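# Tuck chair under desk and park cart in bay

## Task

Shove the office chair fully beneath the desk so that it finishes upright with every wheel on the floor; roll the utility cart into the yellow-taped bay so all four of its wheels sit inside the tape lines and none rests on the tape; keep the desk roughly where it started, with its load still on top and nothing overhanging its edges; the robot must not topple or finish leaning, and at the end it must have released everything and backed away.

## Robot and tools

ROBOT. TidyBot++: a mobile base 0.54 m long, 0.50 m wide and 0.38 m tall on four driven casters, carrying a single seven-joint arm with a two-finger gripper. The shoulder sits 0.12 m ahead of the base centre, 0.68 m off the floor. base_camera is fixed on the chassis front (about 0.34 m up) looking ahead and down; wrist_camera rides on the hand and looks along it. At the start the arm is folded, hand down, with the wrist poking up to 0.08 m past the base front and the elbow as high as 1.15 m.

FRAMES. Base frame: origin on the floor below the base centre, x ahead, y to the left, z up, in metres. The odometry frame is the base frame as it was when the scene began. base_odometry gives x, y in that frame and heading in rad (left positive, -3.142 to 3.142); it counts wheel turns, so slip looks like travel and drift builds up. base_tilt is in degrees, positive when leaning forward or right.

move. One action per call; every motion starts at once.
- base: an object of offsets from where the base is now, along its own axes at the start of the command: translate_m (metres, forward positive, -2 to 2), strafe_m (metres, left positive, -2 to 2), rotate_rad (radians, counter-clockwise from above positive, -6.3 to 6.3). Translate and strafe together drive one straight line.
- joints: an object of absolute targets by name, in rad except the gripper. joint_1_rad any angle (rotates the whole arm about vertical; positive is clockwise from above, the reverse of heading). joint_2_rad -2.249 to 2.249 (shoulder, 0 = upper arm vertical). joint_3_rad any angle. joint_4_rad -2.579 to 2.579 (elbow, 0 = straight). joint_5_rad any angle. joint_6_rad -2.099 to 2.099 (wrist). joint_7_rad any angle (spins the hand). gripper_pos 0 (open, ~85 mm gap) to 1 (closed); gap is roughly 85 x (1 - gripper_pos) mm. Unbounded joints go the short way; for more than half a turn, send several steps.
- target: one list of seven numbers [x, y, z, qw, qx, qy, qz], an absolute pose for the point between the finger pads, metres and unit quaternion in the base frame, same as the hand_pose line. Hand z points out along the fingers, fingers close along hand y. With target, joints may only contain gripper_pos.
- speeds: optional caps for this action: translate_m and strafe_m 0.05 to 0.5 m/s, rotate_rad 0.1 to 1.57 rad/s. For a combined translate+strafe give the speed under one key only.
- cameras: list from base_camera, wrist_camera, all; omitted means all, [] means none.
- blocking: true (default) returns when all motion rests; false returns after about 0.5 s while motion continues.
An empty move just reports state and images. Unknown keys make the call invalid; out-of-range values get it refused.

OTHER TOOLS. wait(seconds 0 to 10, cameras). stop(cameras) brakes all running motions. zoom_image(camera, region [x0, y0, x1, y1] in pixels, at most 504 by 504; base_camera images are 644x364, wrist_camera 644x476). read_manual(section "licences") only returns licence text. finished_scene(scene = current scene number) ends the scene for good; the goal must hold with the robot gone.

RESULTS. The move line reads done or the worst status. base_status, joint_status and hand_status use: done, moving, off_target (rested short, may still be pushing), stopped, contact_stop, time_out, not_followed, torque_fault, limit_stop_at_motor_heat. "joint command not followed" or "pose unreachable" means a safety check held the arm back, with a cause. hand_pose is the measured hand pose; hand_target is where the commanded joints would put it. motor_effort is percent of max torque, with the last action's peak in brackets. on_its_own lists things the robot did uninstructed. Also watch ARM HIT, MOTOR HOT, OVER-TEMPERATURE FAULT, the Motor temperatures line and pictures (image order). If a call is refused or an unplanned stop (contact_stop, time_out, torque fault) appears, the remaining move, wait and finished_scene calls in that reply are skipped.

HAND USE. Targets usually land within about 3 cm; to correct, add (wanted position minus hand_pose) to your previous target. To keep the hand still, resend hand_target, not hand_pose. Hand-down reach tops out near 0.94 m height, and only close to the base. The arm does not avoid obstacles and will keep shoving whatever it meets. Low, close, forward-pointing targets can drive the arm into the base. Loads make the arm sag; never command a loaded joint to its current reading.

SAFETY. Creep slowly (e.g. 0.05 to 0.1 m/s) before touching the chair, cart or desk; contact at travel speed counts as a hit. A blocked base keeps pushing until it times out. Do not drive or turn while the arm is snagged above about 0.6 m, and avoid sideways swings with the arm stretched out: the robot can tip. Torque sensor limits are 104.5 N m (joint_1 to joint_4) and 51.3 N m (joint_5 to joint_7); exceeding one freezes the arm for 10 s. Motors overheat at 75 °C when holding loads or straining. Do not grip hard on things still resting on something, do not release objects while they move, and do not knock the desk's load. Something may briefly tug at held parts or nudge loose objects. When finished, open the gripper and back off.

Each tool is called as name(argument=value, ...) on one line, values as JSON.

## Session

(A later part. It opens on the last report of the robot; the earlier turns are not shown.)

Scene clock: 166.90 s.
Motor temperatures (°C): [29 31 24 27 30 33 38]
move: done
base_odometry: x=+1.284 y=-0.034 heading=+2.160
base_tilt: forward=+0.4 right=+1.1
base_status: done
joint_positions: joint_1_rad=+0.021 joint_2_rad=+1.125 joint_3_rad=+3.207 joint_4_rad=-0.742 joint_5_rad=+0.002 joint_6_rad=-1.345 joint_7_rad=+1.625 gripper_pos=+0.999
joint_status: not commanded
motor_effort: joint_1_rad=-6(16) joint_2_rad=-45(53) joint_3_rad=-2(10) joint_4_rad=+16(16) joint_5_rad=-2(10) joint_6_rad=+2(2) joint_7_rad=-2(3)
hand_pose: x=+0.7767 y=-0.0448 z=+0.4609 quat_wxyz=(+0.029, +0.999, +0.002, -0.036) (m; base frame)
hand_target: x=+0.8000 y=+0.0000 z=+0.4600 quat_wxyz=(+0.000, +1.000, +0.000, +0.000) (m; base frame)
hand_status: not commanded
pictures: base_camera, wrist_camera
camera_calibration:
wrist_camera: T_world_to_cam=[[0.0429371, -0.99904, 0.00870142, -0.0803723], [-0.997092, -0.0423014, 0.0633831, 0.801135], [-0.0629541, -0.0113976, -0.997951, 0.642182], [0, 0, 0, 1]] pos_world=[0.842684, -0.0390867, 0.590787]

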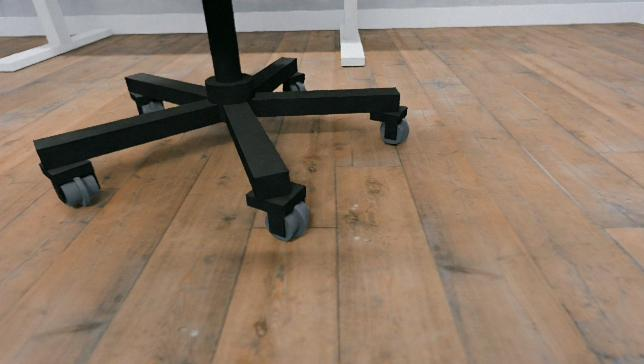

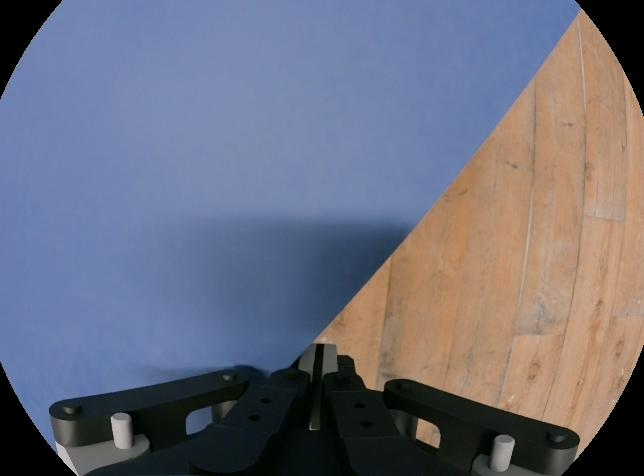

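move(base={"strafe_m":-0.5}, cameras=[])

move(joints={"joint_1_rad":-0.03,"joint_2_rad":-0.37,"joint_3_rad":3.148,"joint_4_rad":-2.5,"joint_5_rad":-0.04,"joint_6_rad":-0.84,"joint_7_rad":1.6}, base={"translate_m":0.93}, cameras=["base_camera"])

move(base={"strafe_m":0.58}, speeds={"strafe_m":0.08})

Scene clock: 170.37 s.
Motor temperatures (°C): [29 31 24 27 30 33 38]
move: done
base_odometry: x=+1.699 y=+0.244 heading=+2.160
base_tilt: forward=+0.4 right=+1.2
base_status: done
joint_positions: joint_1_rad=-0.003 joint_2_rad=+1.138 joint_3_rad=+3.180 joint_4_rad=-0.742 joint_5_rad=-0.007 joint_6_rad=-1.337 joint_7_rad=+1.625 gripper_pos=+0.999
joint_status: not commanded
motor_effort: joint_1_rad=-2(7) joint_2_rad=-51(55) joint_3_rad=+1(3) joint_4_rad=+16(17) joint_5_rad=+0(2) joint_6_rad=-1(3) joint_7_rad=-2(3)
hand_pose: x=+0.7770 y=-0.0134 z=+0.4519 quat_wxyz=(+0.013, +0.999, +0.019, -0.038) (m; base frame)
hand_target: x=+0.8000 y=+0.0000 z=+0.4600 quat_wxyz=(+0.000, +1.000, +0.000, +0.000) (m; base frame)
hand_status: not commanded
pictures: none
No camera images: "cameras" was empty.

Scene clock: 173.37 s.
Motor temperatures (°C): [29 31 24 27 30 33 38]
move: done
base_odometry: x=+1.183 y=+1.017 heading=+2.160
base_tilt: forward=+0.4 right=+1.1
base_status: done
joint_positions: joint_1_rad=-0.016 joint_2_rad=-0.345 joint_3_rad=+3.163 joint_4_rad=-2.481 joint_5_rad=-0.007 joint_6_rad=-0.919 joint_7_rad=+1.625 gripper_pos=+0.999
joint_status: all done
motor_effort: joint_1_rad=-2(3) joint_2_rad=-2(54) joint_3_rad=+1(2) joint_4_rad=+15(18) joint_5_rad=+0(2) joint_6_rad=+0(2) joint_7_rad=-3(3)
hand_pose: x=+0.2691 y=+0.0030 z=+0.5993 quat_wxyz=(-0.005, +0.999, +0.023, +0.043) (m; base frame)
hand_target: x=+0.2863 y=+0.0148 z=+0.6008 quat_wxyz=(-0.017, +0.996, +0.014, +0.086) (m; base frame)
hand_status: not commanded
pictures: base_camera

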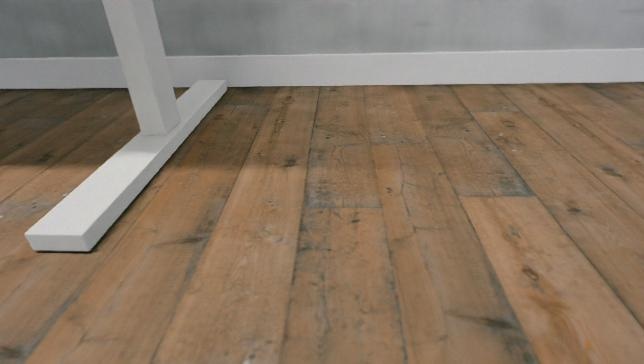

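Scene clock: 181.10 s.
Motor temperatures (°C): [29 31 24 27 30 33 38]
move: done
base_odometry: x=+0.700 y=+0.695 heading=+2.160
base_tilt: forward=+0.4 right=+1.1
base_status: done
joint_positions: joint_1_rad=-0.017 joint_2_rad=-0.345 joint_3_rad=+3.159 joint_4_rad=-2.482 joint_5_rad=-0.007 joint_6_rad=-0.918 joint_7_rad=+1.625 gripper_pos=+0.999
joint_status: not commanded
motor_effort: joint_1_rad=-2(3) joint_2_rad=-2(4) joint_3_rad=+1(2) joint_4_rad=+15(16) joint_5_rad=+1(1) joint_6_rad=+0(1) joint_7_rad=-2(3)
hand_pose: x=+0.2694 y=+0.0038 z=+0.5993 quat_wxyz=(-0.005, +0.999, +0.025, +0.044) (m; base frame)
hand_target: x=+0.2863 y=+0.0148 z=+0.6008 quat_wxyz=(-0.017, +0.996, +0.014, +0.086) (m; base frame)
hand_status: not commanded
pictures: base_camera, wrist_camera
camera_calibration:
wrist_camera: T_world_to_cam=[[0.0956602, -0.994214, -0.048872, 0.00906735], [-0.990918, -0.0904523, -0.0994955, 0.384761], [0.0944992, 0.0579459, -0.993837, 0.703698], [0, 0, 0, 1]] pos_world=[0.3139, 0.00304092, 0.738087]

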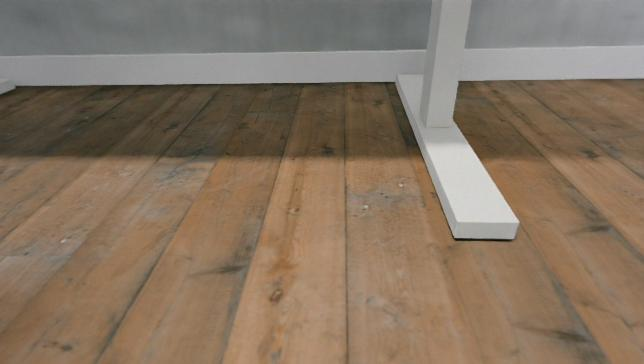

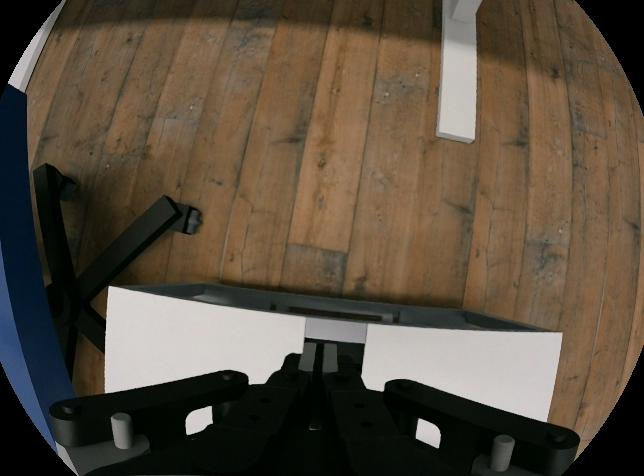

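move(base={"strafe_m":-0.15}, cameras=[])

move(base={"translate_m":-1.15}, joints={"joint_6_rad":0.2}, cameras=[])

move(base={"strafe_m":0.6})

Scene clock: 182.83 s.
Motor temperatures (°C): [29 31 24 27 30 33 38]
move: done
base_odometry: x=+0.825 y=+0.779 heading=+2.160
base_tilt: forward=+0.4 right=+1.1
base_status: done
joint_positions: joint_1_rad=-0.018 joint_2_rad=-0.350 joint_3_rad=+3.157 joint_4_rad=-2.483 joint_5_rad=-0.008 joint_6_rad=-0.916 joint_7_rad=+1.625 gripper_pos=+0.999
joint_status: not commanded
motor_effort: joint_1_rad=-2(3) joint_2_rad=-3(4) joint_3_rad=+1(2) joint_4_rad=+15(17) joint_5_rad=+0(1) joint_6_rad=+0(1) joint_7_rad=-2(3)
hand_pose: x=+0.2696 y=+0.0041 z=+0.5995 quat_wxyz=(-0.005, +0.999, +0.026, +0.046) (m; base frame)
hand_target: x=+0.2863 y=+0.0148 z=+0.6008 quat_wxyz=(-0.017, +0.996, +0.014, +0.086) (m; base frame)
hand_status: not commanded
pictures: none
No camera images: "cameras" was empty.

Scene clock: 186.10 s.
Motor temperatures (°C): [29 31 24 27 30 33 38]
move: done
base_odometry: x=+1.464 y=-0.178 heading=+2.160
base_tilt: forward=+0.3 right=+1.1
base_status: done
joint_positions: joint_1_rad=-0.018 joint_2_rad=-0.355 joint_3_rad=+3.157 joint_4_rad=-2.491 joint_5_rad=-0.008 joint_6_rad=+0.125 joint_7_rad=+1.625 gripper_pos=+0.999
joint_status: all done
motor_effort: joint_1_rad=-2(3) joint_2_rad=-7(9) joint_3_rad=+1(1) joint_4_rad=+20(21) joint_5_rad=+1(1) joint_6_rad=+7(8) joint_7_rad=-3(3)
hand_pose: x=+0.5199 y=+0.0018 z=+0.7754 quat_wxyz=(+0.010, +0.844, +0.019, +0.536) (m; base frame)
hand_target: x=+0.5247 y=+0.0084 z=+0.7979 quat_wxyz=(-0.007, +0.822, +0.003, +0.569) (m; base frame)
hand_status: not commanded
pictures: none
No camera images: "cameras" was empty.

Scene clock: 188.47 s.
Motor temperatures (°C): [29 31 24 27 30 33 38]
move: done
base_odometry: x=+0.965 y=-0.511 heading=+2.161
base_tilt: forward=+0.4 right=+1.1
base_status: done
joint_positions: joint_1_rad=-0.021 joint_2_rad=-0.355 joint_3_rad=+3.151 joint_4_rad=-2.491 joint_5_rad=-0.008 joint_6_rad=+0.125 joint_7_rad=+1.625 gripper_pos=+0.999
joint_status: not commanded
motor_effort: joint_1_rad=-2(3) joint_2_rad=-6(8) joint_3_rad=+1(2) joint_4_rad=+20(20) joint_5_rad=+0(1) joint_6_rad=+7(8) joint_7_rad=-2(3)
hand_pose: x=+0.5199 y=+0.0054 z=+0.7755 quat_wxyz=(+0.008, +0.844, +0.023, +0.536) (m; base frame)
hand_target: x=+0.5247 y=+0.0084 z=+0.7979 quat_wxyz=(-0.007, +0.822, +0.003, +0.569) (m; base frame)
hand_status: not commanded
pictures: base_camera, wrist_camera
camera_calibration:
wrist_camera: T_world_to_cam=[[0.0888608, -0.99442, 0.056851, -0.0832005], [-0.412918, -0.0887191, -0.906437, 0.975925], [0.906423, 0.0570718, -0.418498, -0.0132041], [0, 0, 0, 1]] pos_world=[0.422339, 0.00460049, 0.883818]

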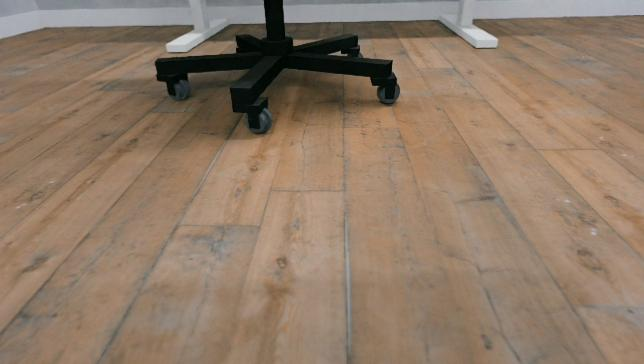

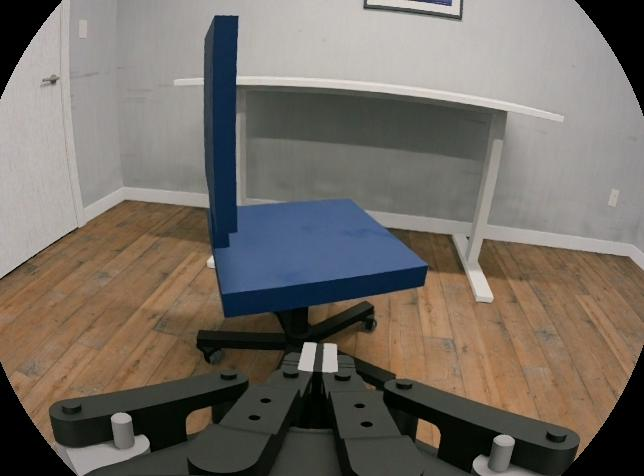

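move(base={"strafe_m":0.48}, target=[0.62, 0.0, 0.7, 0, 1, 0, 0], cameras=[])

move(base={"translate_m":0.51}, speeds={"translate_m":0.25})

move(base={"strafe_m":-0.25}, speeds={"strafe_m":0.09})

Scene clock: 192.43 s.
Motor temperatures (°C): [29 31 24 27 30 33 38]
move: off_target
base_odometry: x=+0.566 y=-0.779 heading=+2.161
base_tilt: forward=+0.4 right=+1.1
base_status: done
joint_positions: joint_1_rad=-0.021 joint_2_rad=+0.463 joint_3_rad=+3.158 joint_4_rad=-1.272 joint_5_rad=-0.008 joint_6_rad=-1.343 joint_7_rad=+1.625 gripper_pos=+0.999
joint_status: not commanded
motor_effort: joint_1_rad=-2(3) joint_2_rad=-36(37) joint_3_rad=+0(5) joint_4_rad=+18(21) joint_5_rad=+0(2) joint_6_rad=+0(8) joint_7_rad=-2(3)
hand_pose: x=+0.6372 y=+0.0069 z=+0.6961 quat_wxyz=(+0.001, +0.999, +0.030, +0.032) (m; base frame)
hand_target: x=+0.6200 y=+0.0000 z=+0.7000 quat_wxyz=(+0.000, +1.000, +0.000, +0.000) (m; base frame)
hand_status: off_target (0.019 m and 5.0 deg from the pose sent, 0.125 m and 64.9 deg at the start)
pictures: none
No camera images: "cameras" was empty.

Scene clock: 195.23 s.
Motor temperatures (°C): [29 31 24 27 30 33 38]
move: done
base_odometry: x=+0.282 y=-0.355 heading=+2.161
base_tilt: forward=+0.4 right=+1.1
base_status: done
joint_positions: joint_1_rad=-0.021 joint_2_rad=+0.473 joint_3_rad=+3.158 joint_4_rad=-1.267 joint_5_rad=-0.008 joint_6_rad=-1.350 joint_7_rad=+1.625 gripper_pos=+0.999
joint_status: not commanded
motor_effort: joint_1_rad=-2(3) joint_2_rad=-36(38) joint_3_rad=+0(1) joint_4_rad=+18(18) joint_5_rad=+0(1) joint_6_rad=+0(1) joint_7_rad=-2(3)
hand_pose: x=+0.6368 y=+0.0068 z=+0.6926 quat_wxyz=(+0.001, +0.999, +0.029, +0.026) (m; base frame)
hand_target: x=+0.6200 y=+0.0000 z=+0.7000 quat_wxyz=(+0.000, +1.000, +0.000, +0.000) (m; base frame)
hand_status: not commanded
pictures: base_camera, wrist_camera
camera_calibration:
wrist_camera: T_world_to_cam=[[0.101458, -0.994014, -0.0405224, -0.0280604], [-0.993113, -0.0987991, -0.0629742, 0.734495], [0.0585937, 0.0466325, -0.997192, 0.786808], [0, 0, 0, 1]] pos_world=[0.686181, 0.00798417, 0.829716]

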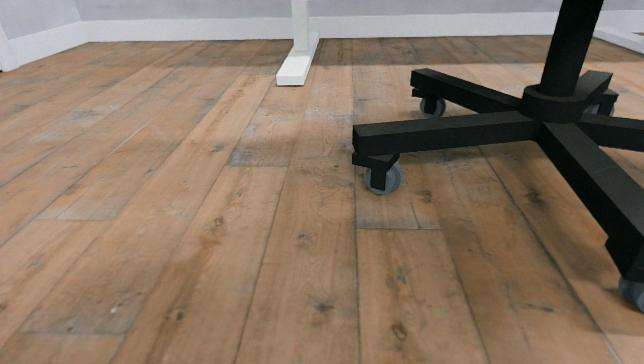

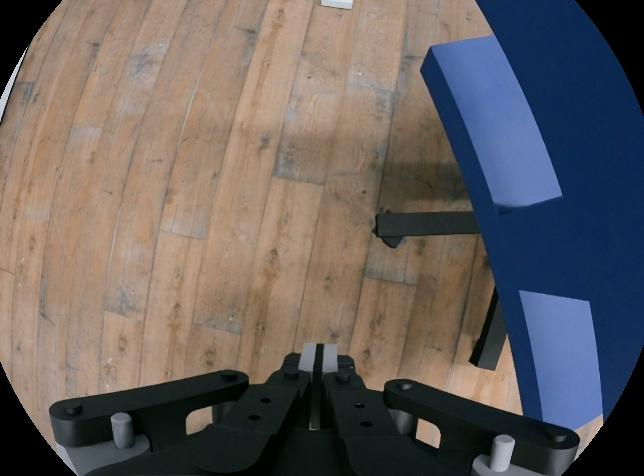

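Scene clock: 198.80 s.
Motor temperatures (°C): [29 31 24 27 30 33 38]
move: done
base_odometry: x=+0.489 y=-0.215 heading=+2.161
base_tilt: forward=+0.4 right=+1.1
base_status: done
joint_positions: joint_1_rad=-0.049 joint_2_rad=+0.473 joint_3_rad=+3.135 joint_4_rad=-1.265 joint_5_rad=-0.022 joint_6_rad=-1.357 joint_7_rad=+1.625 gripper_pos=+0.999
joint_status: not commanded
motor_effort: joint_1_rad=+4(15) joint_2_rad=-35(38) joint_3_rad=+4(13) joint_4_rad=+18(19) joint_5_rad=+3(7) joint_6_rad=+1(1) joint_7_rad=-3(5)
hand_pose: x=+0.6339 y=+0.0363 z=+0.6934 quat_wxyz=(-0.012, +0.998, +0.053, +0.024) (m; base frame)
hand_target: x=+0.6200 y=+0.0000 z=+0.7000 quat_wxyz=(+0.000, +1.000, +0.000, +0.000) (m; base frame)
hand_status: not commanded
pictures: base_camera, wrist_camera
camera_calibration:
wrist_camera: T_world_to_cam=[[0.147892, -0.986869, -0.0649416, -0.0111959], [-0.98773, -0.144053, -0.0603145, 0.730948], [0.0501675, 0.0730648, -0.996065, 0.789983], [0, 0, 0, 1]] pos_world=[0.684004, 0.0365261, 0.830234]

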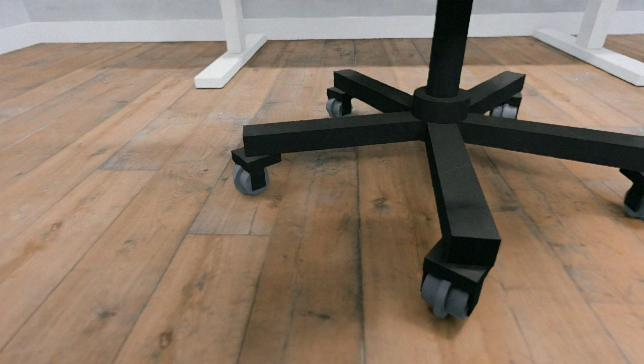

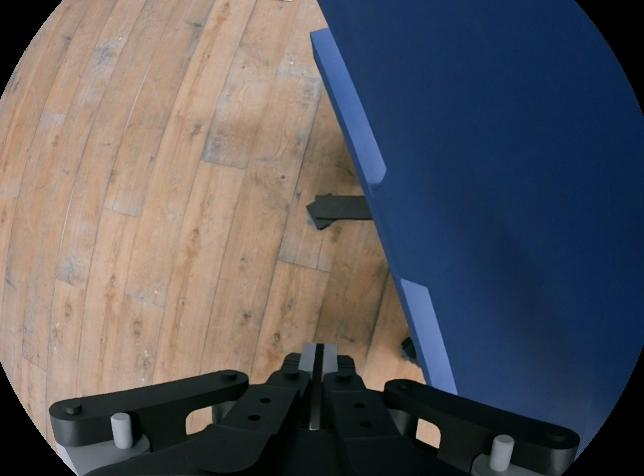

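move(base={"strafe_m":-0.12,"translate_m":-0.04}, speeds={"strafe_m":0.09}, cameras=["wrist_camera"])

move(base={"translate_m":-0.06,"strafe_m":-0.18}, speeds={"strafe_m":0.09})

Scene clock: 201.13 s.
Motor temperatures (°C): [29 31 24 27 30 33 38]
move: done
base_odometry: x=+0.611 y=-0.182 heading=+2.161
base_tilt: forward=+0.4 right=+1.1
base_status: done
joint_positions: joint_1_rad=-0.036 joint_2_rad=+0.472 joint_3_rad=+3.147 joint_4_rad=-1.265 joint_5_rad=-0.022 joint_6_rad=-1.368 joint_7_rad=+1.623 gripper_pos=+0.999
joint_status: not commanded
motor_effort: joint_1_rad=+1(12) joint_2_rad=-33(37) joint_3_rad=+3(11) joint_4_rad=+19(20) joint_5_rad=+1(6) joint_6_rad=+2(3) joint_7_rad=-2(5)
hand_pose: x=+0.6312 y=+0.0242 z=+0.6935 quat_wxyz=(-0.009, +0.999, +0.040, +0.018) (m; base frame)
hand_target: x=+0.6200 y=+0.0000 z=+0.7000 quat_wxyz=(+0.000, +1.000, +0.000, +0.000) (m; base frame)
hand_status: not commanded
pictures: wrist_camera
camera_calibration:
wrist_camera: T_world_to_cam=[[0.12209, -0.990648, -0.0609219, -0.00913373], [-0.991641, -0.11917, -0.0494676, 0.720953], [0.0417449, 0.0664521, -0.996916, 0.79723], [0, 0, 0, 1]] pos_world=[0.682762, 0.0238902, 0.829878]

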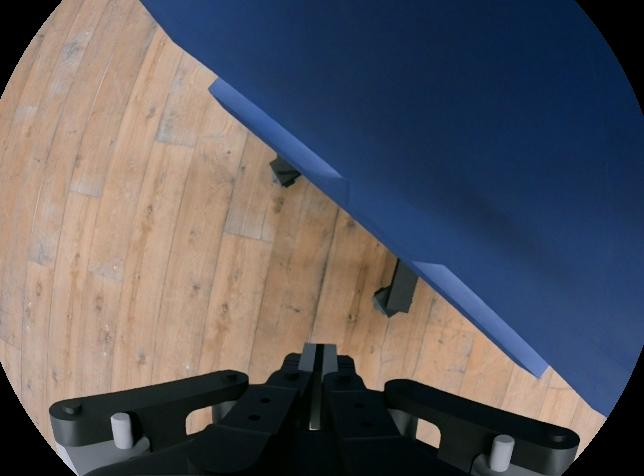

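Scene clock: 203.73 s.
Motor temperatures (°C): [29 31 24 27 30 33 38]
move: done
base_odometry: x=+0.795 y=-0.131 heading=+2.161
base_tilt: forward=+0.3 right=+1.1
base_status: done
joint_positions: joint_1_rad=-0.017 joint_2_rad=+0.472 joint_3_rad=+3.161 joint_4_rad=-1.265 joint_5_rad=-0.022 joint_6_rad=-1.371 joint_7_rad=+1.623 gripper_pos=+0.999
joint_status: not commanded
motor_effort: joint_1_rad=-2(7) joint_2_rad=-35(37) joint_3_rad=+0(7) joint_4_rad=+18(20) joint_5_rad=+1(4) joint_6_rad=-1(3) joint_7_rad=-2(4)
hand_pose: x=+0.6309 y=+0.0079 z=+0.6934 quat_wxyz=(-0.006, +1.000, +0.024, +0.017) (m; base frame)
hand_target: x=+0.6200 y=+0.0000 z=+0.7000 quat_wxyz=(+0.000, +1.000, +0.000, +0.000) (m; base frame)
hand_status: not commanded
pictures: base_camera, wrist_camera
camera_calibration:
wrist_camera: T_world_to_cam=[[0.0902132, -0.994425, -0.0545907, -0.00947935], [-0.995088, -0.0877589, -0.0458027, 0.718077], [0.0407565, 0.0584545, -0.997458, 0.799277], [0, 0, 0, 1]] pos_world=[0.682829, 0.0068698, 0.829617]

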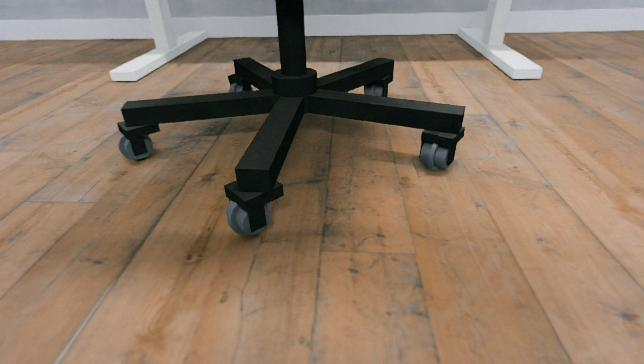

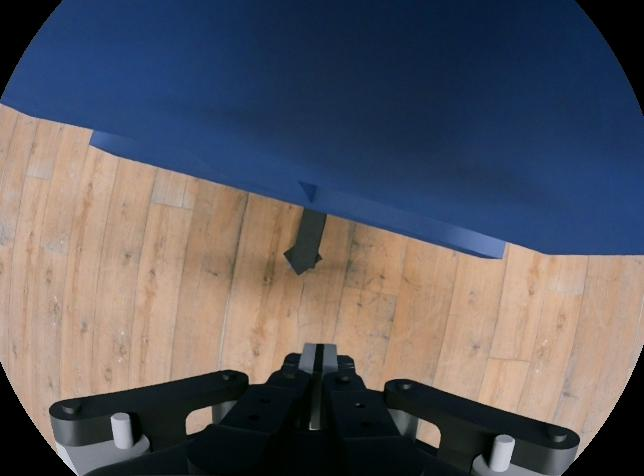

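move(base={"strafe_m":-0.12}, cameras=[])

move(base={"translate_m":0.12}, speeds={"translate_m":0.08})

Scene clock: 205.30 s.
Motor temperatures (°C): [29 31 24 27 30 33 38]
move: done
base_odometry: x=+0.895 y=-0.064 heading=+2.161
base_tilt: forward=+0.4 right=+1.1
base_status: done
joint_positions: joint_1_rad=-0.012 joint_2_rad=+0.472 joint_3_rad=+3.169 joint_4_rad=-1.264 joint_5_rad=-0.022 joint_6_rad=-1.376 joint_7_rad=+1.623 gripper_pos=+0.999
joint_status: not commanded
motor_effort: joint_1_rad=-2(5) joint_2_rad=-35(38) joint_3_rad=+0(3) joint_4_rad=+17(21) joint_5_rad=+0(2) joint_6_rad=+0(3) joint_7_rad=-2(3)
hand_pose: x=+0.6301 y=+0.0016 z=+0.6936 quat_wxyz=(-0.004, +1.000, +0.018, +0.015) (m; base frame)
hand_target: x=+0.6200 y=+0.0000 z=+0.7000 quat_wxyz=(+0.000, +1.000, +0.000, +0.000) (m; base frame)
hand_status: not commanded
pictures: none
No camera images: "cameras" was empty.

Scene clock: 207.37 s.
Motor temperatures (°C): [29 31 24 27 30 33 38]
move: done
base_odometry: x=+0.828 y=+0.036 heading=+2.161
base_tilt: forward=+0.4 right=+1.1
base_status: done
joint_positions: joint_1_rad=-0.002 joint_2_rad=+0.474 joint_3_rad=+3.183 joint_4_rad=-1.262 joint_5_rad=-0.022 joint_6_rad=-1.404 joint_7_rad=+1.615 gripper_pos=+0.999
joint_status: not commanded
motor_effort: joint_1_rad=-5(10) joint_2_rad=-35(38) joint_3_rad=-1(6) joint_4_rad=+19(22) joint_5_rad=-1(4) joint_6_rad=+1(6) joint_7_rad=-2(3)
hand_pose: x=+0.6219 y=-0.0094 z=+0.6929 quat_wxyz=(-0.001, +1.000, +0.003, +0.001) (m; base frame)
hand_target: x=+0.6200 y=+0.0000 z=+0.7000 quat_wxyz=(+0.000, +1.000, +0.000, +0.000) (m; base frame)
hand_status: not commanded
pictures: base_camera, wrist_camera
camera_calibration:
wrist_camera: T_world_to_cam=[[0.0465605, -0.997777, -0.0476859, -0.00356294], [-0.99886, -0.0460016, -0.0127539, 0.687397], [0.0105319, 0.0482254, -0.998781, 0.819794], [0, 0, 0, 1]] pos_world=[0.678145, -0.0114686, 0.827392]

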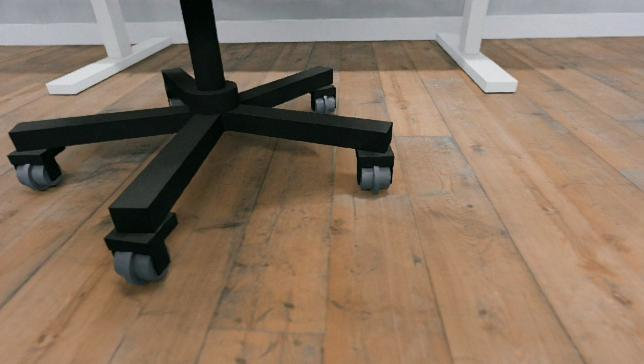

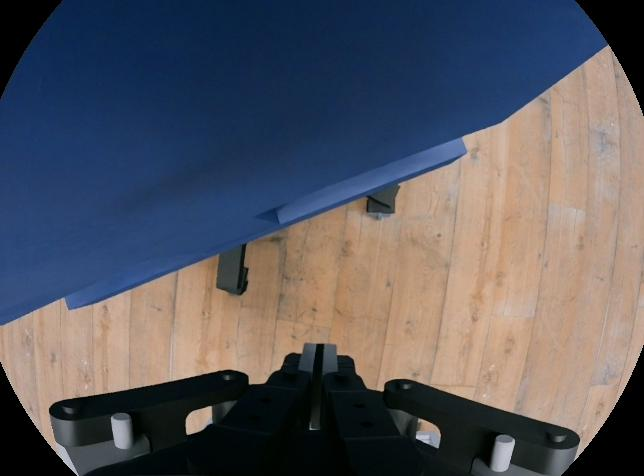

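move(base={"translate_m":-0.06,"strafe_m":0.24}, cameras=[])

move(base={"translate_m":0.12}, speeds={"translate_m":0.08})

Scene clock: 209.30 s.
Motor temperatures (°C): [29 31 24 27 30 33 38]
move: done
base_odometry: x=+0.661 y=-0.148 heading=+2.161
base_tilt: forward=+0.3 right=+1.1
base_status: done
joint_positions: joint_1_rad=-0.017 joint_2_rad=+0.474 joint_3_rad=+3.164 joint_4_rad=-1.260 joint_5_rad=-0.010 joint_6_rad=-1.404 joint_7_rad=+1.615 gripper_pos=+0.999
joint_status: not commanded
motor_effort: joint_1_rad=-2(15) joint_2_rad=-36(37) joint_3_rad=+0(9) joint_4_rad=+17(22) joint_5_rad=+0(6) joint_6_rad=-1(4) joint_7_rad=-2(3)
hand_pose: x=+0.6224 y=+0.0030 z=+0.6934 quat_wxyz=(+0.000, +1.000, +0.020, +0.001) (m; base frame)
hand_target: x=+0.6200 y=+0.0000 z=+0.7000 quat_wxyz=(+0.000, +1.000, +0.000, +0.000) (m; base frame)
hand_status: not commanded
pictures: none
No camera images: "cameras" was empty.

Scene clock: 211.37 s.
Motor temperatures (°C): [29 31 24 27 30 33 38]
move: done
base_odometry: x=+0.594 y=-0.048 heading=+2.161
base_tilt: forward=+0.4 right=+1.1
base_status: done
joint_positions: joint_1_rad=-0.020 joint_2_rad=+0.475 joint_3_rad=+3.163 joint_4_rad=-1.260 joint_5_rad=-0.010 joint_6_rad=-1.421 joint_7_rad=+1.615 gripper_pos=+0.999
joint_status: not commanded
motor_effort: joint_1_rad=-2(4) joint_2_rad=-36(39) joint_3_rad=+0(4) joint_4_rad=+17(25) joint_5_rad=+0(2) joint_6_rad=-1(9) joint_7_rad=-2(5)
hand_pose: x=+0.6174 y=+0.0049 z=+0.6932 quat_wxyz=(+0.000, +1.000, +0.022, -0.007) (m; base frame)
hand_target: x=+0.6200 y=+0.0000 z=+0.7000 quat_wxyz=(+0.000, +1.000, +0.000, +0.000) (m; base frame)
hand_status: not commanded
pictures: base_camera, wrist_camera
camera_calibration:
wrist_camera: T_world_to_cam=[[0.0833772, -0.995427, -0.0466094, -0.0125064], [-0.996495, -0.0836042, 0.00293938, 0.671444], [-0.00682268, 0.0462009, -0.998909, 0.830268], [0, 0, 0, 1]] pos_world=[0.675798, 0.00532718, 0.826806]

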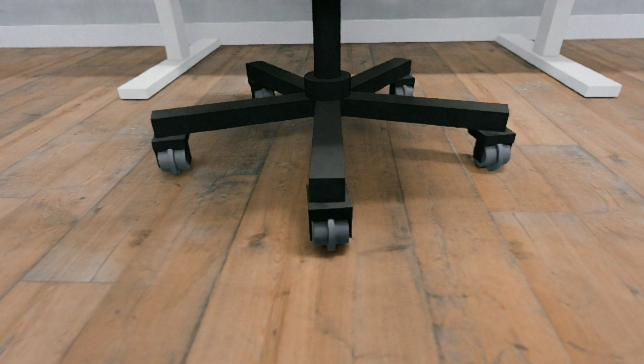

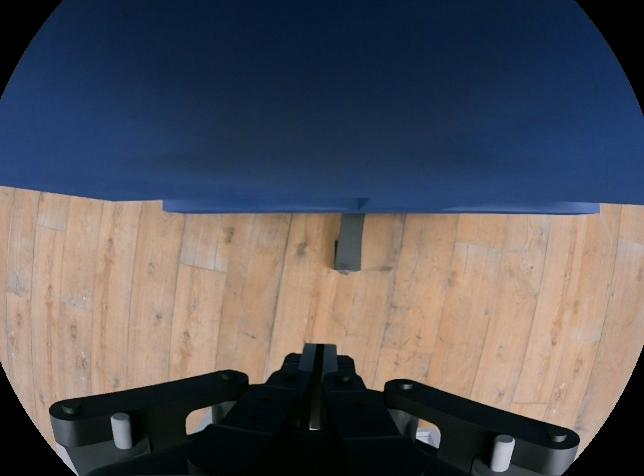

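move(base={"translate_m":-0.15,"strafe_m":-0.03}, joints={"joint_2_rad":-0.37,"joint_4_rad":-2.5,"joint_3_rad":3.148,"joint_6_rad":-0.84}, cameras=[])

move(joints={"joint_1_rad":3.1}, cameras=[])

move(base={"translate_m":0.4}, speeds={"translate_m":0.15}, cameras=[])

move(base={"translate_m":0.35}, speeds={"translate_m":0.08})

Scene clock: 214.90 s.
Motor temperatures (°C): [29 31 24 27 30 33 38]
move: done
base_odometry: x=+0.703 y=-0.156 heading=+2.161
base_tilt: forward=+0.4 right=+1.1
base_status: done
joint_positions: joint_1_rad=-0.016 joint_2_rad=-0.346 joint_3_rad=+3.163 joint_4_rad=-2.483 joint_5_rad=-0.010 joint_6_rad=-0.920 joint_7_rad=+1.615 gripper_pos=+0.999
joint_status: all done
motor_effort: joint_1_rad=-2(3) joint_2_rad=-2(40) joint_3_rad=+1(2) joint_4_rad=+15(18) joint_5_rad=+0(1) joint_6_rad=+0(3) joint_7_rad=-2(3)
hand_pose: x=+0.2683 y=+0.0039 z=+0.5990 quat_wxyz=(-0.007, +0.999, +0.017, +0.042) (m; base frame)
hand_target: x=+0.2865 y=+0.0059 z=+0.6007 quat_wxyz=(-0.006, +0.996, +0.006, +0.086) (m; base frame)
hand_status: not commanded
pictures: none
No camera images: "cameras" was empty.

Scene clock: 218.80 s.
Motor temperatures (°C): [29 31 24 27 30 33 38]
move: done
base_odometry: x=+0.703 y=-0.156 heading=+2.161
base_tilt: forward=+0.4 right=+1.1
base_status: not commanded
joint_positions: joint_1_rad=+3.086 joint_2_rad=-0.346 joint_3_rad=+3.162 joint_4_rad=-2.483 joint_5_rad=-0.010 joint_6_rad=-0.917 joint_7_rad=+1.615 gripper_pos=+0.999
joint_status: all done
motor_effort: joint_1_rad=-2(3) joint_2_rad=-3(3) joint_3_rad=+1(1) joint_4_rad=+15(16) joint_5_rad=+0(1) joint_6_rad=+0(1) joint_7_rad=-2(3)
hand_pose: x=-0.0309 y=-0.0098 z=+0.5990 quat_wxyz=(+0.044, +0.037, -0.998, +0.007) (m; base frame)
hand_target: x=-0.0483 y=-0.0105 z=+0.6007 quat_wxyz=(+0.086, +0.020, -0.996, +0.007) (m; base frame)
hand_status: not commanded
pictures: none
No camera images: "cameras" was empty.

Scene clock: 222.07 s.
Motor temperatures (°C): [29 31 24 27 30 33 38]
move: done
base_odometry: x=+0.480 y=+0.177 heading=+2.161
base_tilt: forward=+0.4 right=+1.1
base_status: done
joint_positions: joint_1_rad=+3.087 joint_2_rad=-0.354 joint_3_rad=+3.161 joint_4_rad=-2.488 joint_5_rad=-0.010 joint_6_rad=-0.913 joint_7_rad=+1.615 gripper_pos=+0.999
joint_status: not commanded
motor_effort: joint_1_rad=-2(3) joint_2_rad=-2(5) joint_3_rad=+1(2) joint_4_rad=+15(17) joint_5_rad=+0(1) joint_6_rad=+0(1) joint_7_rad=-2(3)
hand_pose: x=-0.0305 y=-0.0098 z=+0.5989 quat_wxyz=(+0.048, +0.037, -0.998, +0.007) (m; base frame)
hand_target: x=-0.0483 y=-0.0105 z=+0.6007 quat_wxyz=(+0.086, +0.020, -0.996, +0.007) (m; base frame)
hand_status: not commanded
pictures: none
No camera images: "cameras" was empty.

Scene clock: 226.93 s.
Motor temperatures (°C): [29 31 24 27 30 33 38]
move: done
base_odometry: x=+0.286 y=+0.468 heading=+2.161
base_tilt: forward=+0.4 right=+1.1
base_status: done
joint_positions: joint_1_rad=+3.087 joint_2_rad=-0.357 joint_3_rad=+3.161 joint_4_rad=-2.490 joint_5_rad=-0.010 joint_6_rad=-0.910 joint_7_rad=+1.615 gripper_pos=+0.999
joint_status: not commanded
motor_effort: joint_1_rad=-1(3) joint_2_rad=-2(4) joint_3_rad=+0(1) joint_4_rad=+16(17) joint_5_rad=+0(1) joint_6_rad=+0(1) joint_7_rad=-2(3)
hand_pose: x=-0.0305 y=-0.0098 z=+0.5989 quat_wxyz=(+0.049, +0.037, -0.998, +0.007) (m; base frame)
hand_target: x=-0.0483 y=-0.0105 z=+0.6007 quat_wxyz=(+0.086, +0.020, -0.996, +0.007) (m; base frame)
hand_status: not commanded
pictures: base_camera, wrist_camera
camera_calibration:
wrist_camera: T_world_to_cam=[[-0.119874, 0.991428, -0.051977, 0.0389707], [0.987361, 0.113588, -0.110526, 0.155267], [-0.103674, -0.0645693, -0.992513, 0.72441], [0, 0, 0, 1]] pos_world=[-0.07353, -0.00949846, 0.738173]

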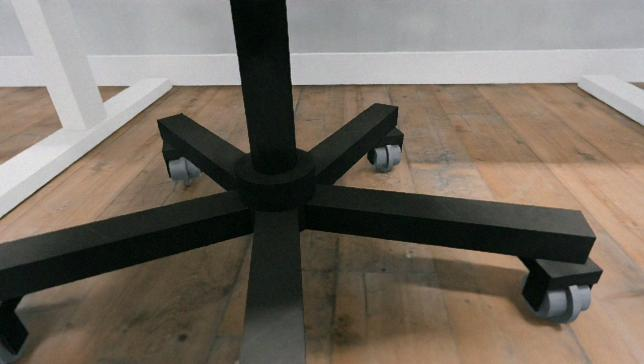

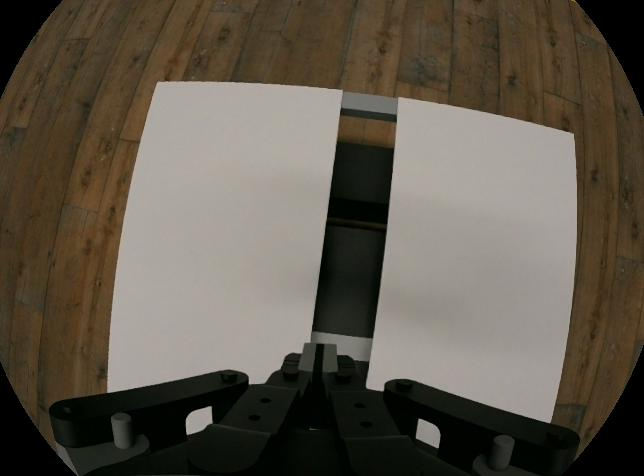

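move(base={"translate_m":0.22}, speeds={"translate_m":0.08})

Scene clock: 230.40 s.
Motor temperatures (°C): [29 31 24 27 30 33 38]
move: done
base_odometry: x=+0.164 y=+0.650 heading=+2.161
base_tilt: forward=+0.4 right=+1.1
base_status: done
joint_positions: joint_1_rad=+3.087 joint_2_rad=-0.359 joint_3_rad=+3.161 joint_4_rad=-2.491 joint_5_rad=-0.010 joint_6_rad=-0.909 joint_7_rad=+1.615 gripper_pos=+0.999
joint_status: not commanded
motor_effort: joint_1_rad=-1(2) joint_2_rad=-2(6) joint_3_rad=+1(2) joint_4_rad=+16(17) joint_5_rad=+0(1) joint_6_rad=+0(1) joint_7_rad=-2(3)
hand_pose: x=-0.0305 y=-0.0098 z=+0.5988 quat_wxyz=(+0.050, +0.037, -0.998, +0.007) (m; base frame)
hand_target: x=-0.0483 y=-0.0105 z=+0.6007 quat_wxyz=(+0.086, +0.020, -0.996, +0.007) (m; base frame)
hand_status: not commanded
pictures: base_camera, wrist_camera
camera_calibration:
wrist_camera: T_world_to_cam=[[-0.119975, 0.991425, -0.0517926, 0.0388546], [0.987155, 0.113589, -0.112354, 0.156309], [-0.105508, -0.064607, -0.992318, 0.724125], [0, 0, 0, 1]] pos_world=[-0.0732388, -0.00949284, 0.738137]

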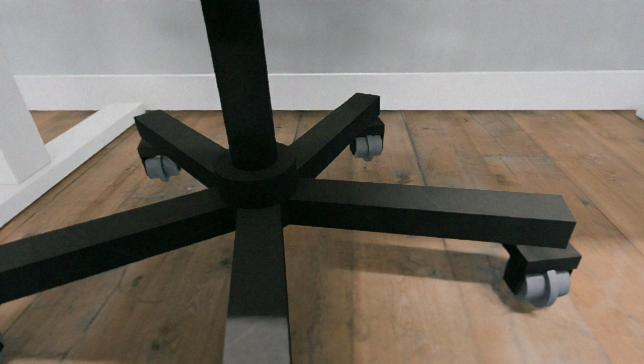

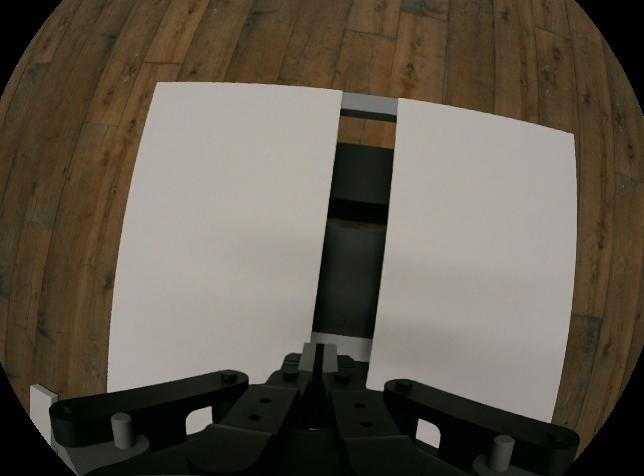

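move(base={"translate_m":-0.9}, cameras=[])

move(joints={"joint_1_rad":-0.03,"joint_6_rad":0.3})

Scene clock: 233.60 s.
Motor temperatures (°C): [29 30 24 27 30 33 38]
move: done
base_odometry: x=+0.665 y=-0.098 heading=+2.161
base_tilt: forward=+0.4 right=+1.1
base_status: done
joint_positions: joint_1_rad=+3.087 joint_2_rad=-0.364 joint_3_rad=+3.159 joint_4_rad=-2.494 joint_5_rad=-0.010 joint_6_rad=-0.907 joint_7_rad=+1.615 gripper_pos=+0.999
joint_status: not commanded
motor_effort: joint_1_rad=-2(3) joint_2_rad=-2(5) joint_3_rad=+1(2) joint_4_rad=+16(17) joint_5_rad=+0(1) joint_6_rad=+0(2) joint_7_rad=-3(3)
hand_pose: x=-0.0302 y=-0.0100 z=+0.5987 quat_wxyz=(+0.052, +0.038, -0.998, +0.007) (m; base frame)
hand_target: x=-0.0483 y=-0.0105 z=+0.6007 quat_wxyz=(+0.086, +0.020, -0.996, +0.007) (m; base frame)
hand_status: not commanded
pictures: none
No camera images: "cameras" was empty.

Scene clock: 237.53 s.
Motor temperatures (°C): [29 30 24 27 30 33 38]
move: done
base_odometry: x=+0.665 y=-0.098 heading=+2.161
base_tilt: forward=+0.3 right=+1.1
base_status: not commanded
joint_positions: joint_1_rad=-0.017 joint_2_rad=-0.364 joint_3_rad=+3.159 joint_4_rad=-2.494 joint_5_rad=-0.010 joint_6_rad=+0.221 joint_7_rad=+1.615 gripper_pos=+0.999
joint_status: all done
motor_effort: joint_1_rad=-1(3) joint_2_rad=-6(7) joint_3_rad=+1(2) joint_4_rad=+20(20) joint_5_rad=+1(1) joint_6_rad=+8(9) joint_7_rad=-2(3)
hand_pose: x=+0.5296 y=+0.0000 z=+0.8049 quat_wxyz=(+0.008, +0.816, +0.012, +0.578) (m; base frame)
hand_target: x=+0.5342 y=+0.0098 z=+0.8276 quat_wxyz=(-0.007, +0.793, +0.008, +0.610) (m; base frame)
hand_status: not commanded
pictures: base_camera, wrist_camera
camera_calibration:
wrist_camera: T_world_to_cam=[[0.0660327, -0.996551, 0.0502578, -0.0736356], [-0.320822, -0.0688974, -0.94463, 0.988055], [0.944835, 0.0462527, -0.324265, -0.105588], [0, 0, 0, 1]] pos_world=[0.421615, -0.000423476, 0.902809]

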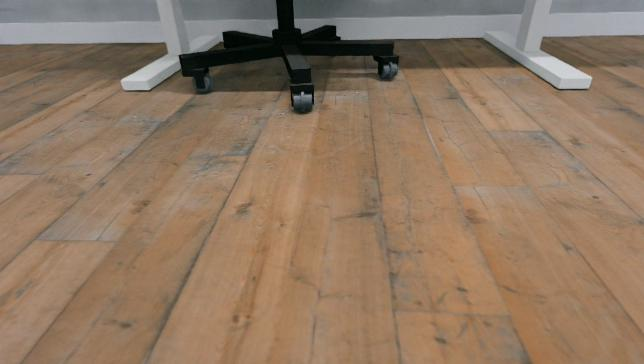

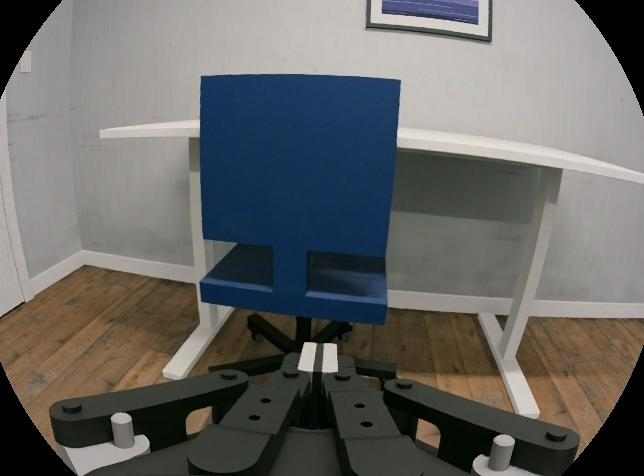

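move(joints={"joint_1_rad":3.1,"joint_6_rad":-0.84}, cameras=[])

move(base={"translate_m":0.82}, speeds={"translate_m":0.25}, cameras=[])

move(base={"translate_m":0.24}, speeds={"translate_m":0.06})

Scene clock: 242.20 s.
Motor temperatures (°C): [29 30 24 27 30 33 38]
move: done
base_odometry: x=+0.665 y=-0.098 heading=+2.161
base_tilt: forward=+0.3 right=+1.1
base_status: not commanded
joint_positions: joint_1_rad=+3.086 joint_2_rad=-0.364 joint_3_rad=+3.159 joint_4_rad=-2.494 joint_5_rad=-0.010 joint_6_rad=-0.758 joint_7_rad=+1.615 gripper_pos=+0.999
joint_status: all done
motor_effort: joint_1_rad=-2(3) joint_2_rad=-2(7) joint_3_rad=+1(2) joint_4_rad=+16(20) joint_5_rad=+0(1) joint_6_rad=+2(8) joint_7_rad=-2(3)
hand_pose: x=-0.0758 y=-0.0116 z=+0.6070 quat_wxyz=(+0.126, +0.038, -0.991, +0.007) (m; base frame)
hand_target: x=-0.0483 y=-0.0105 z=+0.6007 quat_wxyz=(+0.086, +0.020, -0.996, +0.007) (m; base frame)
hand_status: not commanded
pictures: none
No camera images: "cameras" was empty.

Scene clock: 246.30 s.
Motor temperatures (°C): [29 30 24 27 30 33 38]
move: done
base_odometry: x=+0.209 y=+0.584 heading=+2.161
base_tilt: forward=+0.4 right=+1.1
base_status: done
joint_positions: joint_1_rad=+3.087 joint_2_rad=-0.365 joint_3_rad=+3.158 joint_4_rad=-2.495 joint_5_rad=-0.010 joint_6_rad=-0.767 joint_7_rad=+1.615 gripper_pos=+0.999
joint_status: not commanded
motor_effort: joint_1_rad=-2(3) joint_2_rad=-3(6) joint_3_rad=+1(2) joint_4_rad=+16(18) joint_5_rad=+0(1) joint_6_rad=+2(2) joint_7_rad=-2(3)
hand_pose: x=-0.0726 y=-0.0115 z=+0.6062 quat_wxyz=(+0.122, +0.038, -0.992, +0.007) (m; base frame)
hand_target: x=-0.0483 y=-0.0105 z=+0.6007 quat_wxyz=(+0.086, +0.020, -0.996, +0.007) (m; base frame)
hand_status: not commanded
pictures: none
No camera images: "cameras" was empty.

Scene clock: 253.97 s.
Motor temperatures (°C): [29 30 24 27 30 33 38]
move: time_out
base_odometry: x=+0.077 y=+0.782 heading=+2.169
base_tilt: forward=+0.3 right=+1.1
base_status: translate_m time_out (by the wheels' count: +0.238 of +0.240)
joint_positions: joint_1_rad=+3.082 joint_2_rad=-0.214 joint_3_rad=+3.144 joint_4_rad=-2.495 joint_5_rad=-0.010 joint_6_rad=-0.769 joint_7_rad=+1.615 gripper_pos=+0.999
joint_status: not commanded
motor_effort: joint_1_rad=+2(5) joint_2_rad=-32(39) joint_3_rad=+3(4) joint_4_rad=+14(17) joint_5_rad=+0(1) joint_6_rad=+1(2) joint_7_rad=-2(3)
hand_pose: x=-0.0579 y=-0.0137 z=+0.5780 quat_wxyz=(+0.046, +0.047, -0.998, +0.004) (m; base frame)
hand_target: x=-0.0483 y=-0.0105 z=+0.6007 quat_wxyz=(+0.086, +0.020, -0.996, +0.007) (m; base frame)
hand_status: not commanded
pictures: base_camera, wrist_camera
camera_calibration:
wrist_camera: T_world_to_cam=[[-0.138606, 0.989298, -0.0455737, 0.0335739], [0.985748, 0.133387, -0.102511, 0.175967], [-0.0953354, -0.0591329, -0.993687, 0.70187], [0, 0, 0, 1]] pos_world=[-0.101892, -0.0151826, 0.717008]

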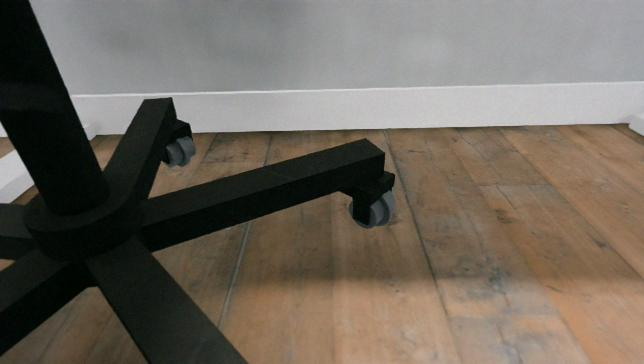

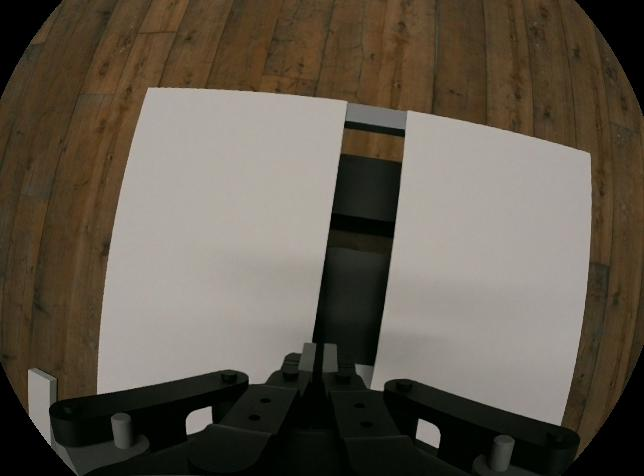

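Stalled: it's against something. Retreat and look.

move(base={"translate_m":-0.9}, cameras=[])

move(joints={"joint_1_rad":-0.03,"joint_6_rad":0.3})

Scene clock: 257.03 s.
Motor temperatures (°C): [29 30 24 27 30 33 38]
move: done
base_odometry: x=+0.584 y=+0.038 heading=+2.169
base_tilt: forward=+0.4 right=+1.1
base_status: done
joint_positions: joint_1_rad=+3.091 joint_2_rad=-0.365 joint_3_rad=+3.144 joint_4_rad=-2.497 joint_5_rad=-0.010 joint_6_rad=-0.773 joint_7_rad=+1.615 gripper_pos=+0.999
joint_status: not commanded
motor_effort: joint_1_rad=-2(2) joint_2_rad=-2(34) joint_3_rad=+1(3) joint_4_rad=+16(18) joint_5_rad=+0(1) joint_6_rad=+2(3) joint_7_rad=-2(3)
hand_pose: x=-0.0698 y=-0.0126 z=+0.6051 quat_wxyz=(+0.118, +0.043, -0.992, +0.005) (m; base frame)
hand_target: x=-0.0483 y=-0.0105 z=+0.6007 quat_wxyz=(+0.086, +0.020, -0.996, +0.007) (m; base frame)
hand_status: not commanded
pictures: none
No camera images: "cameras" was empty.

Scene clock: 260.97 s.
Motor temperatures (°C): [29 30 24 27 30 33 38]
move: done
base_odometry: x=+0.584 y=+0.038 heading=+2.169
base_tilt: forward=+0.4 right=+1.1
base_status: not commanded
joint_positions: joint_1_rad=-0.017 joint_2_rad=-0.365 joint_3_rad=+3.144 joint_4_rad=-2.497 joint_5_rad=-0.010 joint_6_rad=+0.221 joint_7_rad=+1.615 gripper_pos=+0.999
joint_status: all done
motor_effort: joint_1_rad=-1(3) joint_2_rad=-7(7) joint_3_rad=+1(2) joint_4_rad=+20(20) joint_5_rad=+0(1) joint_6_rad=+8(9) joint_7_rad=-3(3)
hand_pose: x=+0.5284 y=+0.0064 z=+0.8038 quat_wxyz=(+0.006, +0.816, +0.019, +0.577) (m; base frame)
hand_target: x=+0.5342 y=+0.0098 z=+0.8276 quat_wxyz=(-0.007, +0.793, +0.008, +0.610) (m; base frame)
hand_status: not commanded
pictures: base_camera, wrist_camera
camera_calibration:
wrist_camera: T_world_to_cam=[[0.0799703, -0.995253, 0.0554616, -0.0787264], [-0.320958, -0.0783863, -0.943844, 0.98661], [0.943711, 0.0576787, -0.325703, -0.103378], [0, 0, 0, 1]] pos_world=[0.420515, 0.00494674, 0.901902]

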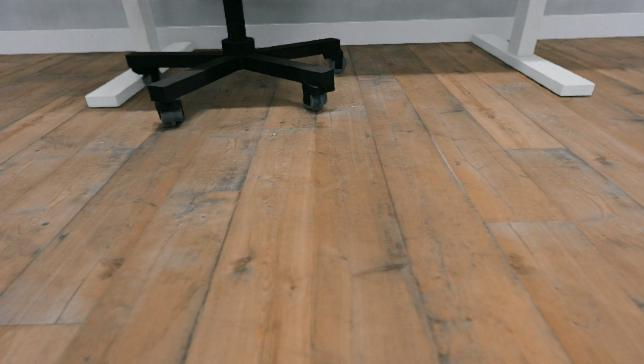

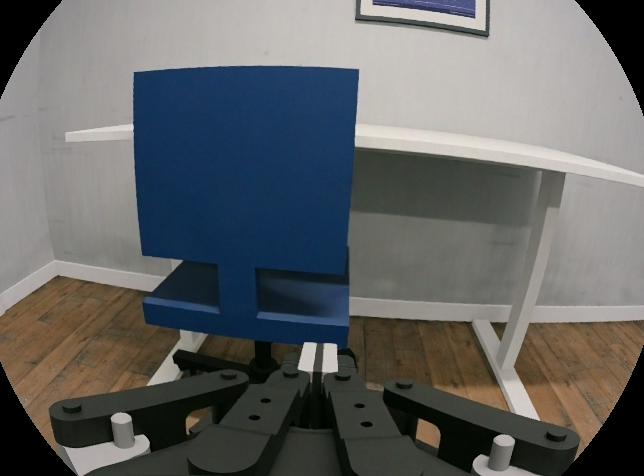

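move(base={"strafe_m":0.64}, cameras=[])

move(target=[0.7, 0.0, 0.46, 0, 1, 0, 0], cameras=[])

move(base={"translate_m":0.56}, speeds={"translate_m":0.2})

Scene clock: 264.07 s.
Motor temperatures (°C): [29 30 24 27 30 33 38]
move: done
base_odometry: x=+0.055 y=-0.322 heading=+2.169
base_tilt: forward=+0.4 right=+1.1
base_status: done
joint_positions: joint_1_rad=-0.020 joint_2_rad=-0.365 joint_3_rad=+3.145 joint_4_rad=-2.497 joint_5_rad=-0.010 joint_6_rad=+0.224 joint_7_rad=+1.615 gripper_pos=+0.999
joint_status: not commanded
motor_effort: joint_1_rad=-2(3) joint_2_rad=-7(7) joint_3_rad=+1(3) joint_4_rad=+20(20) joint_5_rad=+1(1) joint_6_rad=+8(8) joint_7_rad=-2(3)
hand_pose: x=+0.5287 y=+0.0076 z=+0.8048 quat_wxyz=(+0.005, +0.815, +0.020, +0.579) (m; base frame)
hand_target: x=+0.5342 y=+0.0098 z=+0.8276 quat_wxyz=(-0.007, +0.793, +0.008, +0.610) (m; base frame)
hand_status: not commanded
pictures: none
No camera images: "cameras" was empty.

Scene clock: 266.93 s.
Motor temperatures (°C): [29 30 24 27 30 33 38]
move: off_target
base_odometry: x=+0.055 y=-0.322 heading=+2.169
base_tilt: forward=+0.4 right=+1.1
base_status: not commanded
joint_positions: joint_1_rad=-0.020 joint_2_rad=+0.880 joint_3_rad=+3.151 joint_4_rad=-1.326 joint_5_rad=-0.010 joint_6_rad=-0.880 joint_7_rad=+1.615 gripper_pos=+0.999
joint_status: not commanded
motor_effort: joint_1_rad=-2(3) joint_2_rad=-44(47) joint_3_rad=+0(1) joint_4_rad=+14(21) joint_5_rad=+1(1) joint_6_rad=+0(8) joint_7_rad=-2(3)
hand_pose: x=+0.7132 y=+0.0103 z=+0.4522 quat_wxyz=(+0.000, +0.999, +0.026, +0.027) (m; base frame)
hand_target: x=+0.7000 y=+0.0000 z=+0.4600 quat_wxyz=(+0.000, +1.000, +0.000, +0.000) (m; base frame)
hand_status: off_target (0.019 m and 4.3 deg from the pose sent, 0.385 m and 70.8 deg at the start)
pictures: none
No camera images: "cameras" was empty.

Scene clock: 270.33 s.
Motor temperatures (°C): [29 30 24 27 30 33 38]
move: done
base_odometry: x=-0.260 y=+0.140 heading=+2.169
base_tilt: forward=+0.4 right=+1.1
base_status: done
joint_positions: joint_1_rad=-0.020 joint_2_rad=+0.935 joint_3_rad=+3.152 joint_4_rad=-1.352 joint_5_rad=-0.010 joint_6_rad=-0.890 joint_7_rad=+1.615 gripper_pos=+0.999
joint_status: not commanded
motor_effort: joint_1_rad=-1(3) joint_2_rad=-54(56) joint_3_rad=+0(1) joint_4_rad=+19(31) joint_5_rad=+0(1) joint_6_rad=-1(6) joint_7_rad=-2(3)
hand_pose: x=+0.6837 y=+0.0090 z=+0.4139 quat_wxyz=(+0.000, +1.000, +0.026, -0.018) (m; base frame)
hand_target: x=+0.7000 y=+0.0000 z=+0.4600 quat_wxyz=(+0.000, +1.000, +0.000, +0.000) (m; base frame)
hand_status: not commanded
pictures: base_camera, wrist_camera
camera_calibration:
wrist_camera: T_world_to_cam=[[0.0899041, -0.994827, -0.0472943, -0.0312126], [-0.995549, -0.0911143, 0.0240828, 0.729369], [-0.0282674, 0.0449186, -0.998591, 0.566096], [0, 0, 0, 1]] pos_world=[0.744931, 0.00997661, 0.546257]

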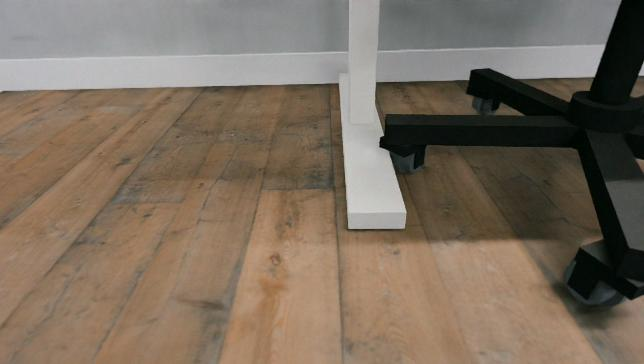

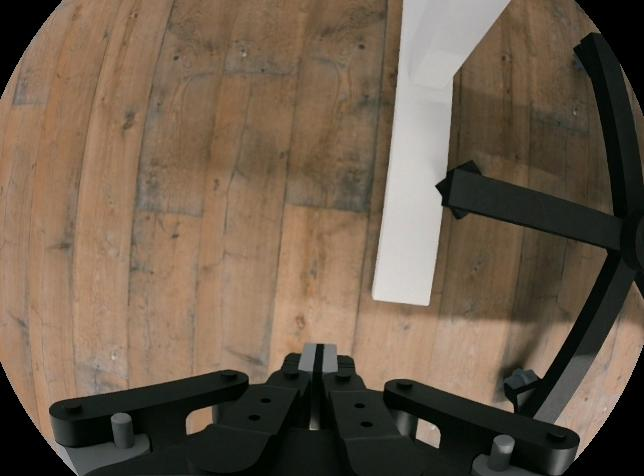

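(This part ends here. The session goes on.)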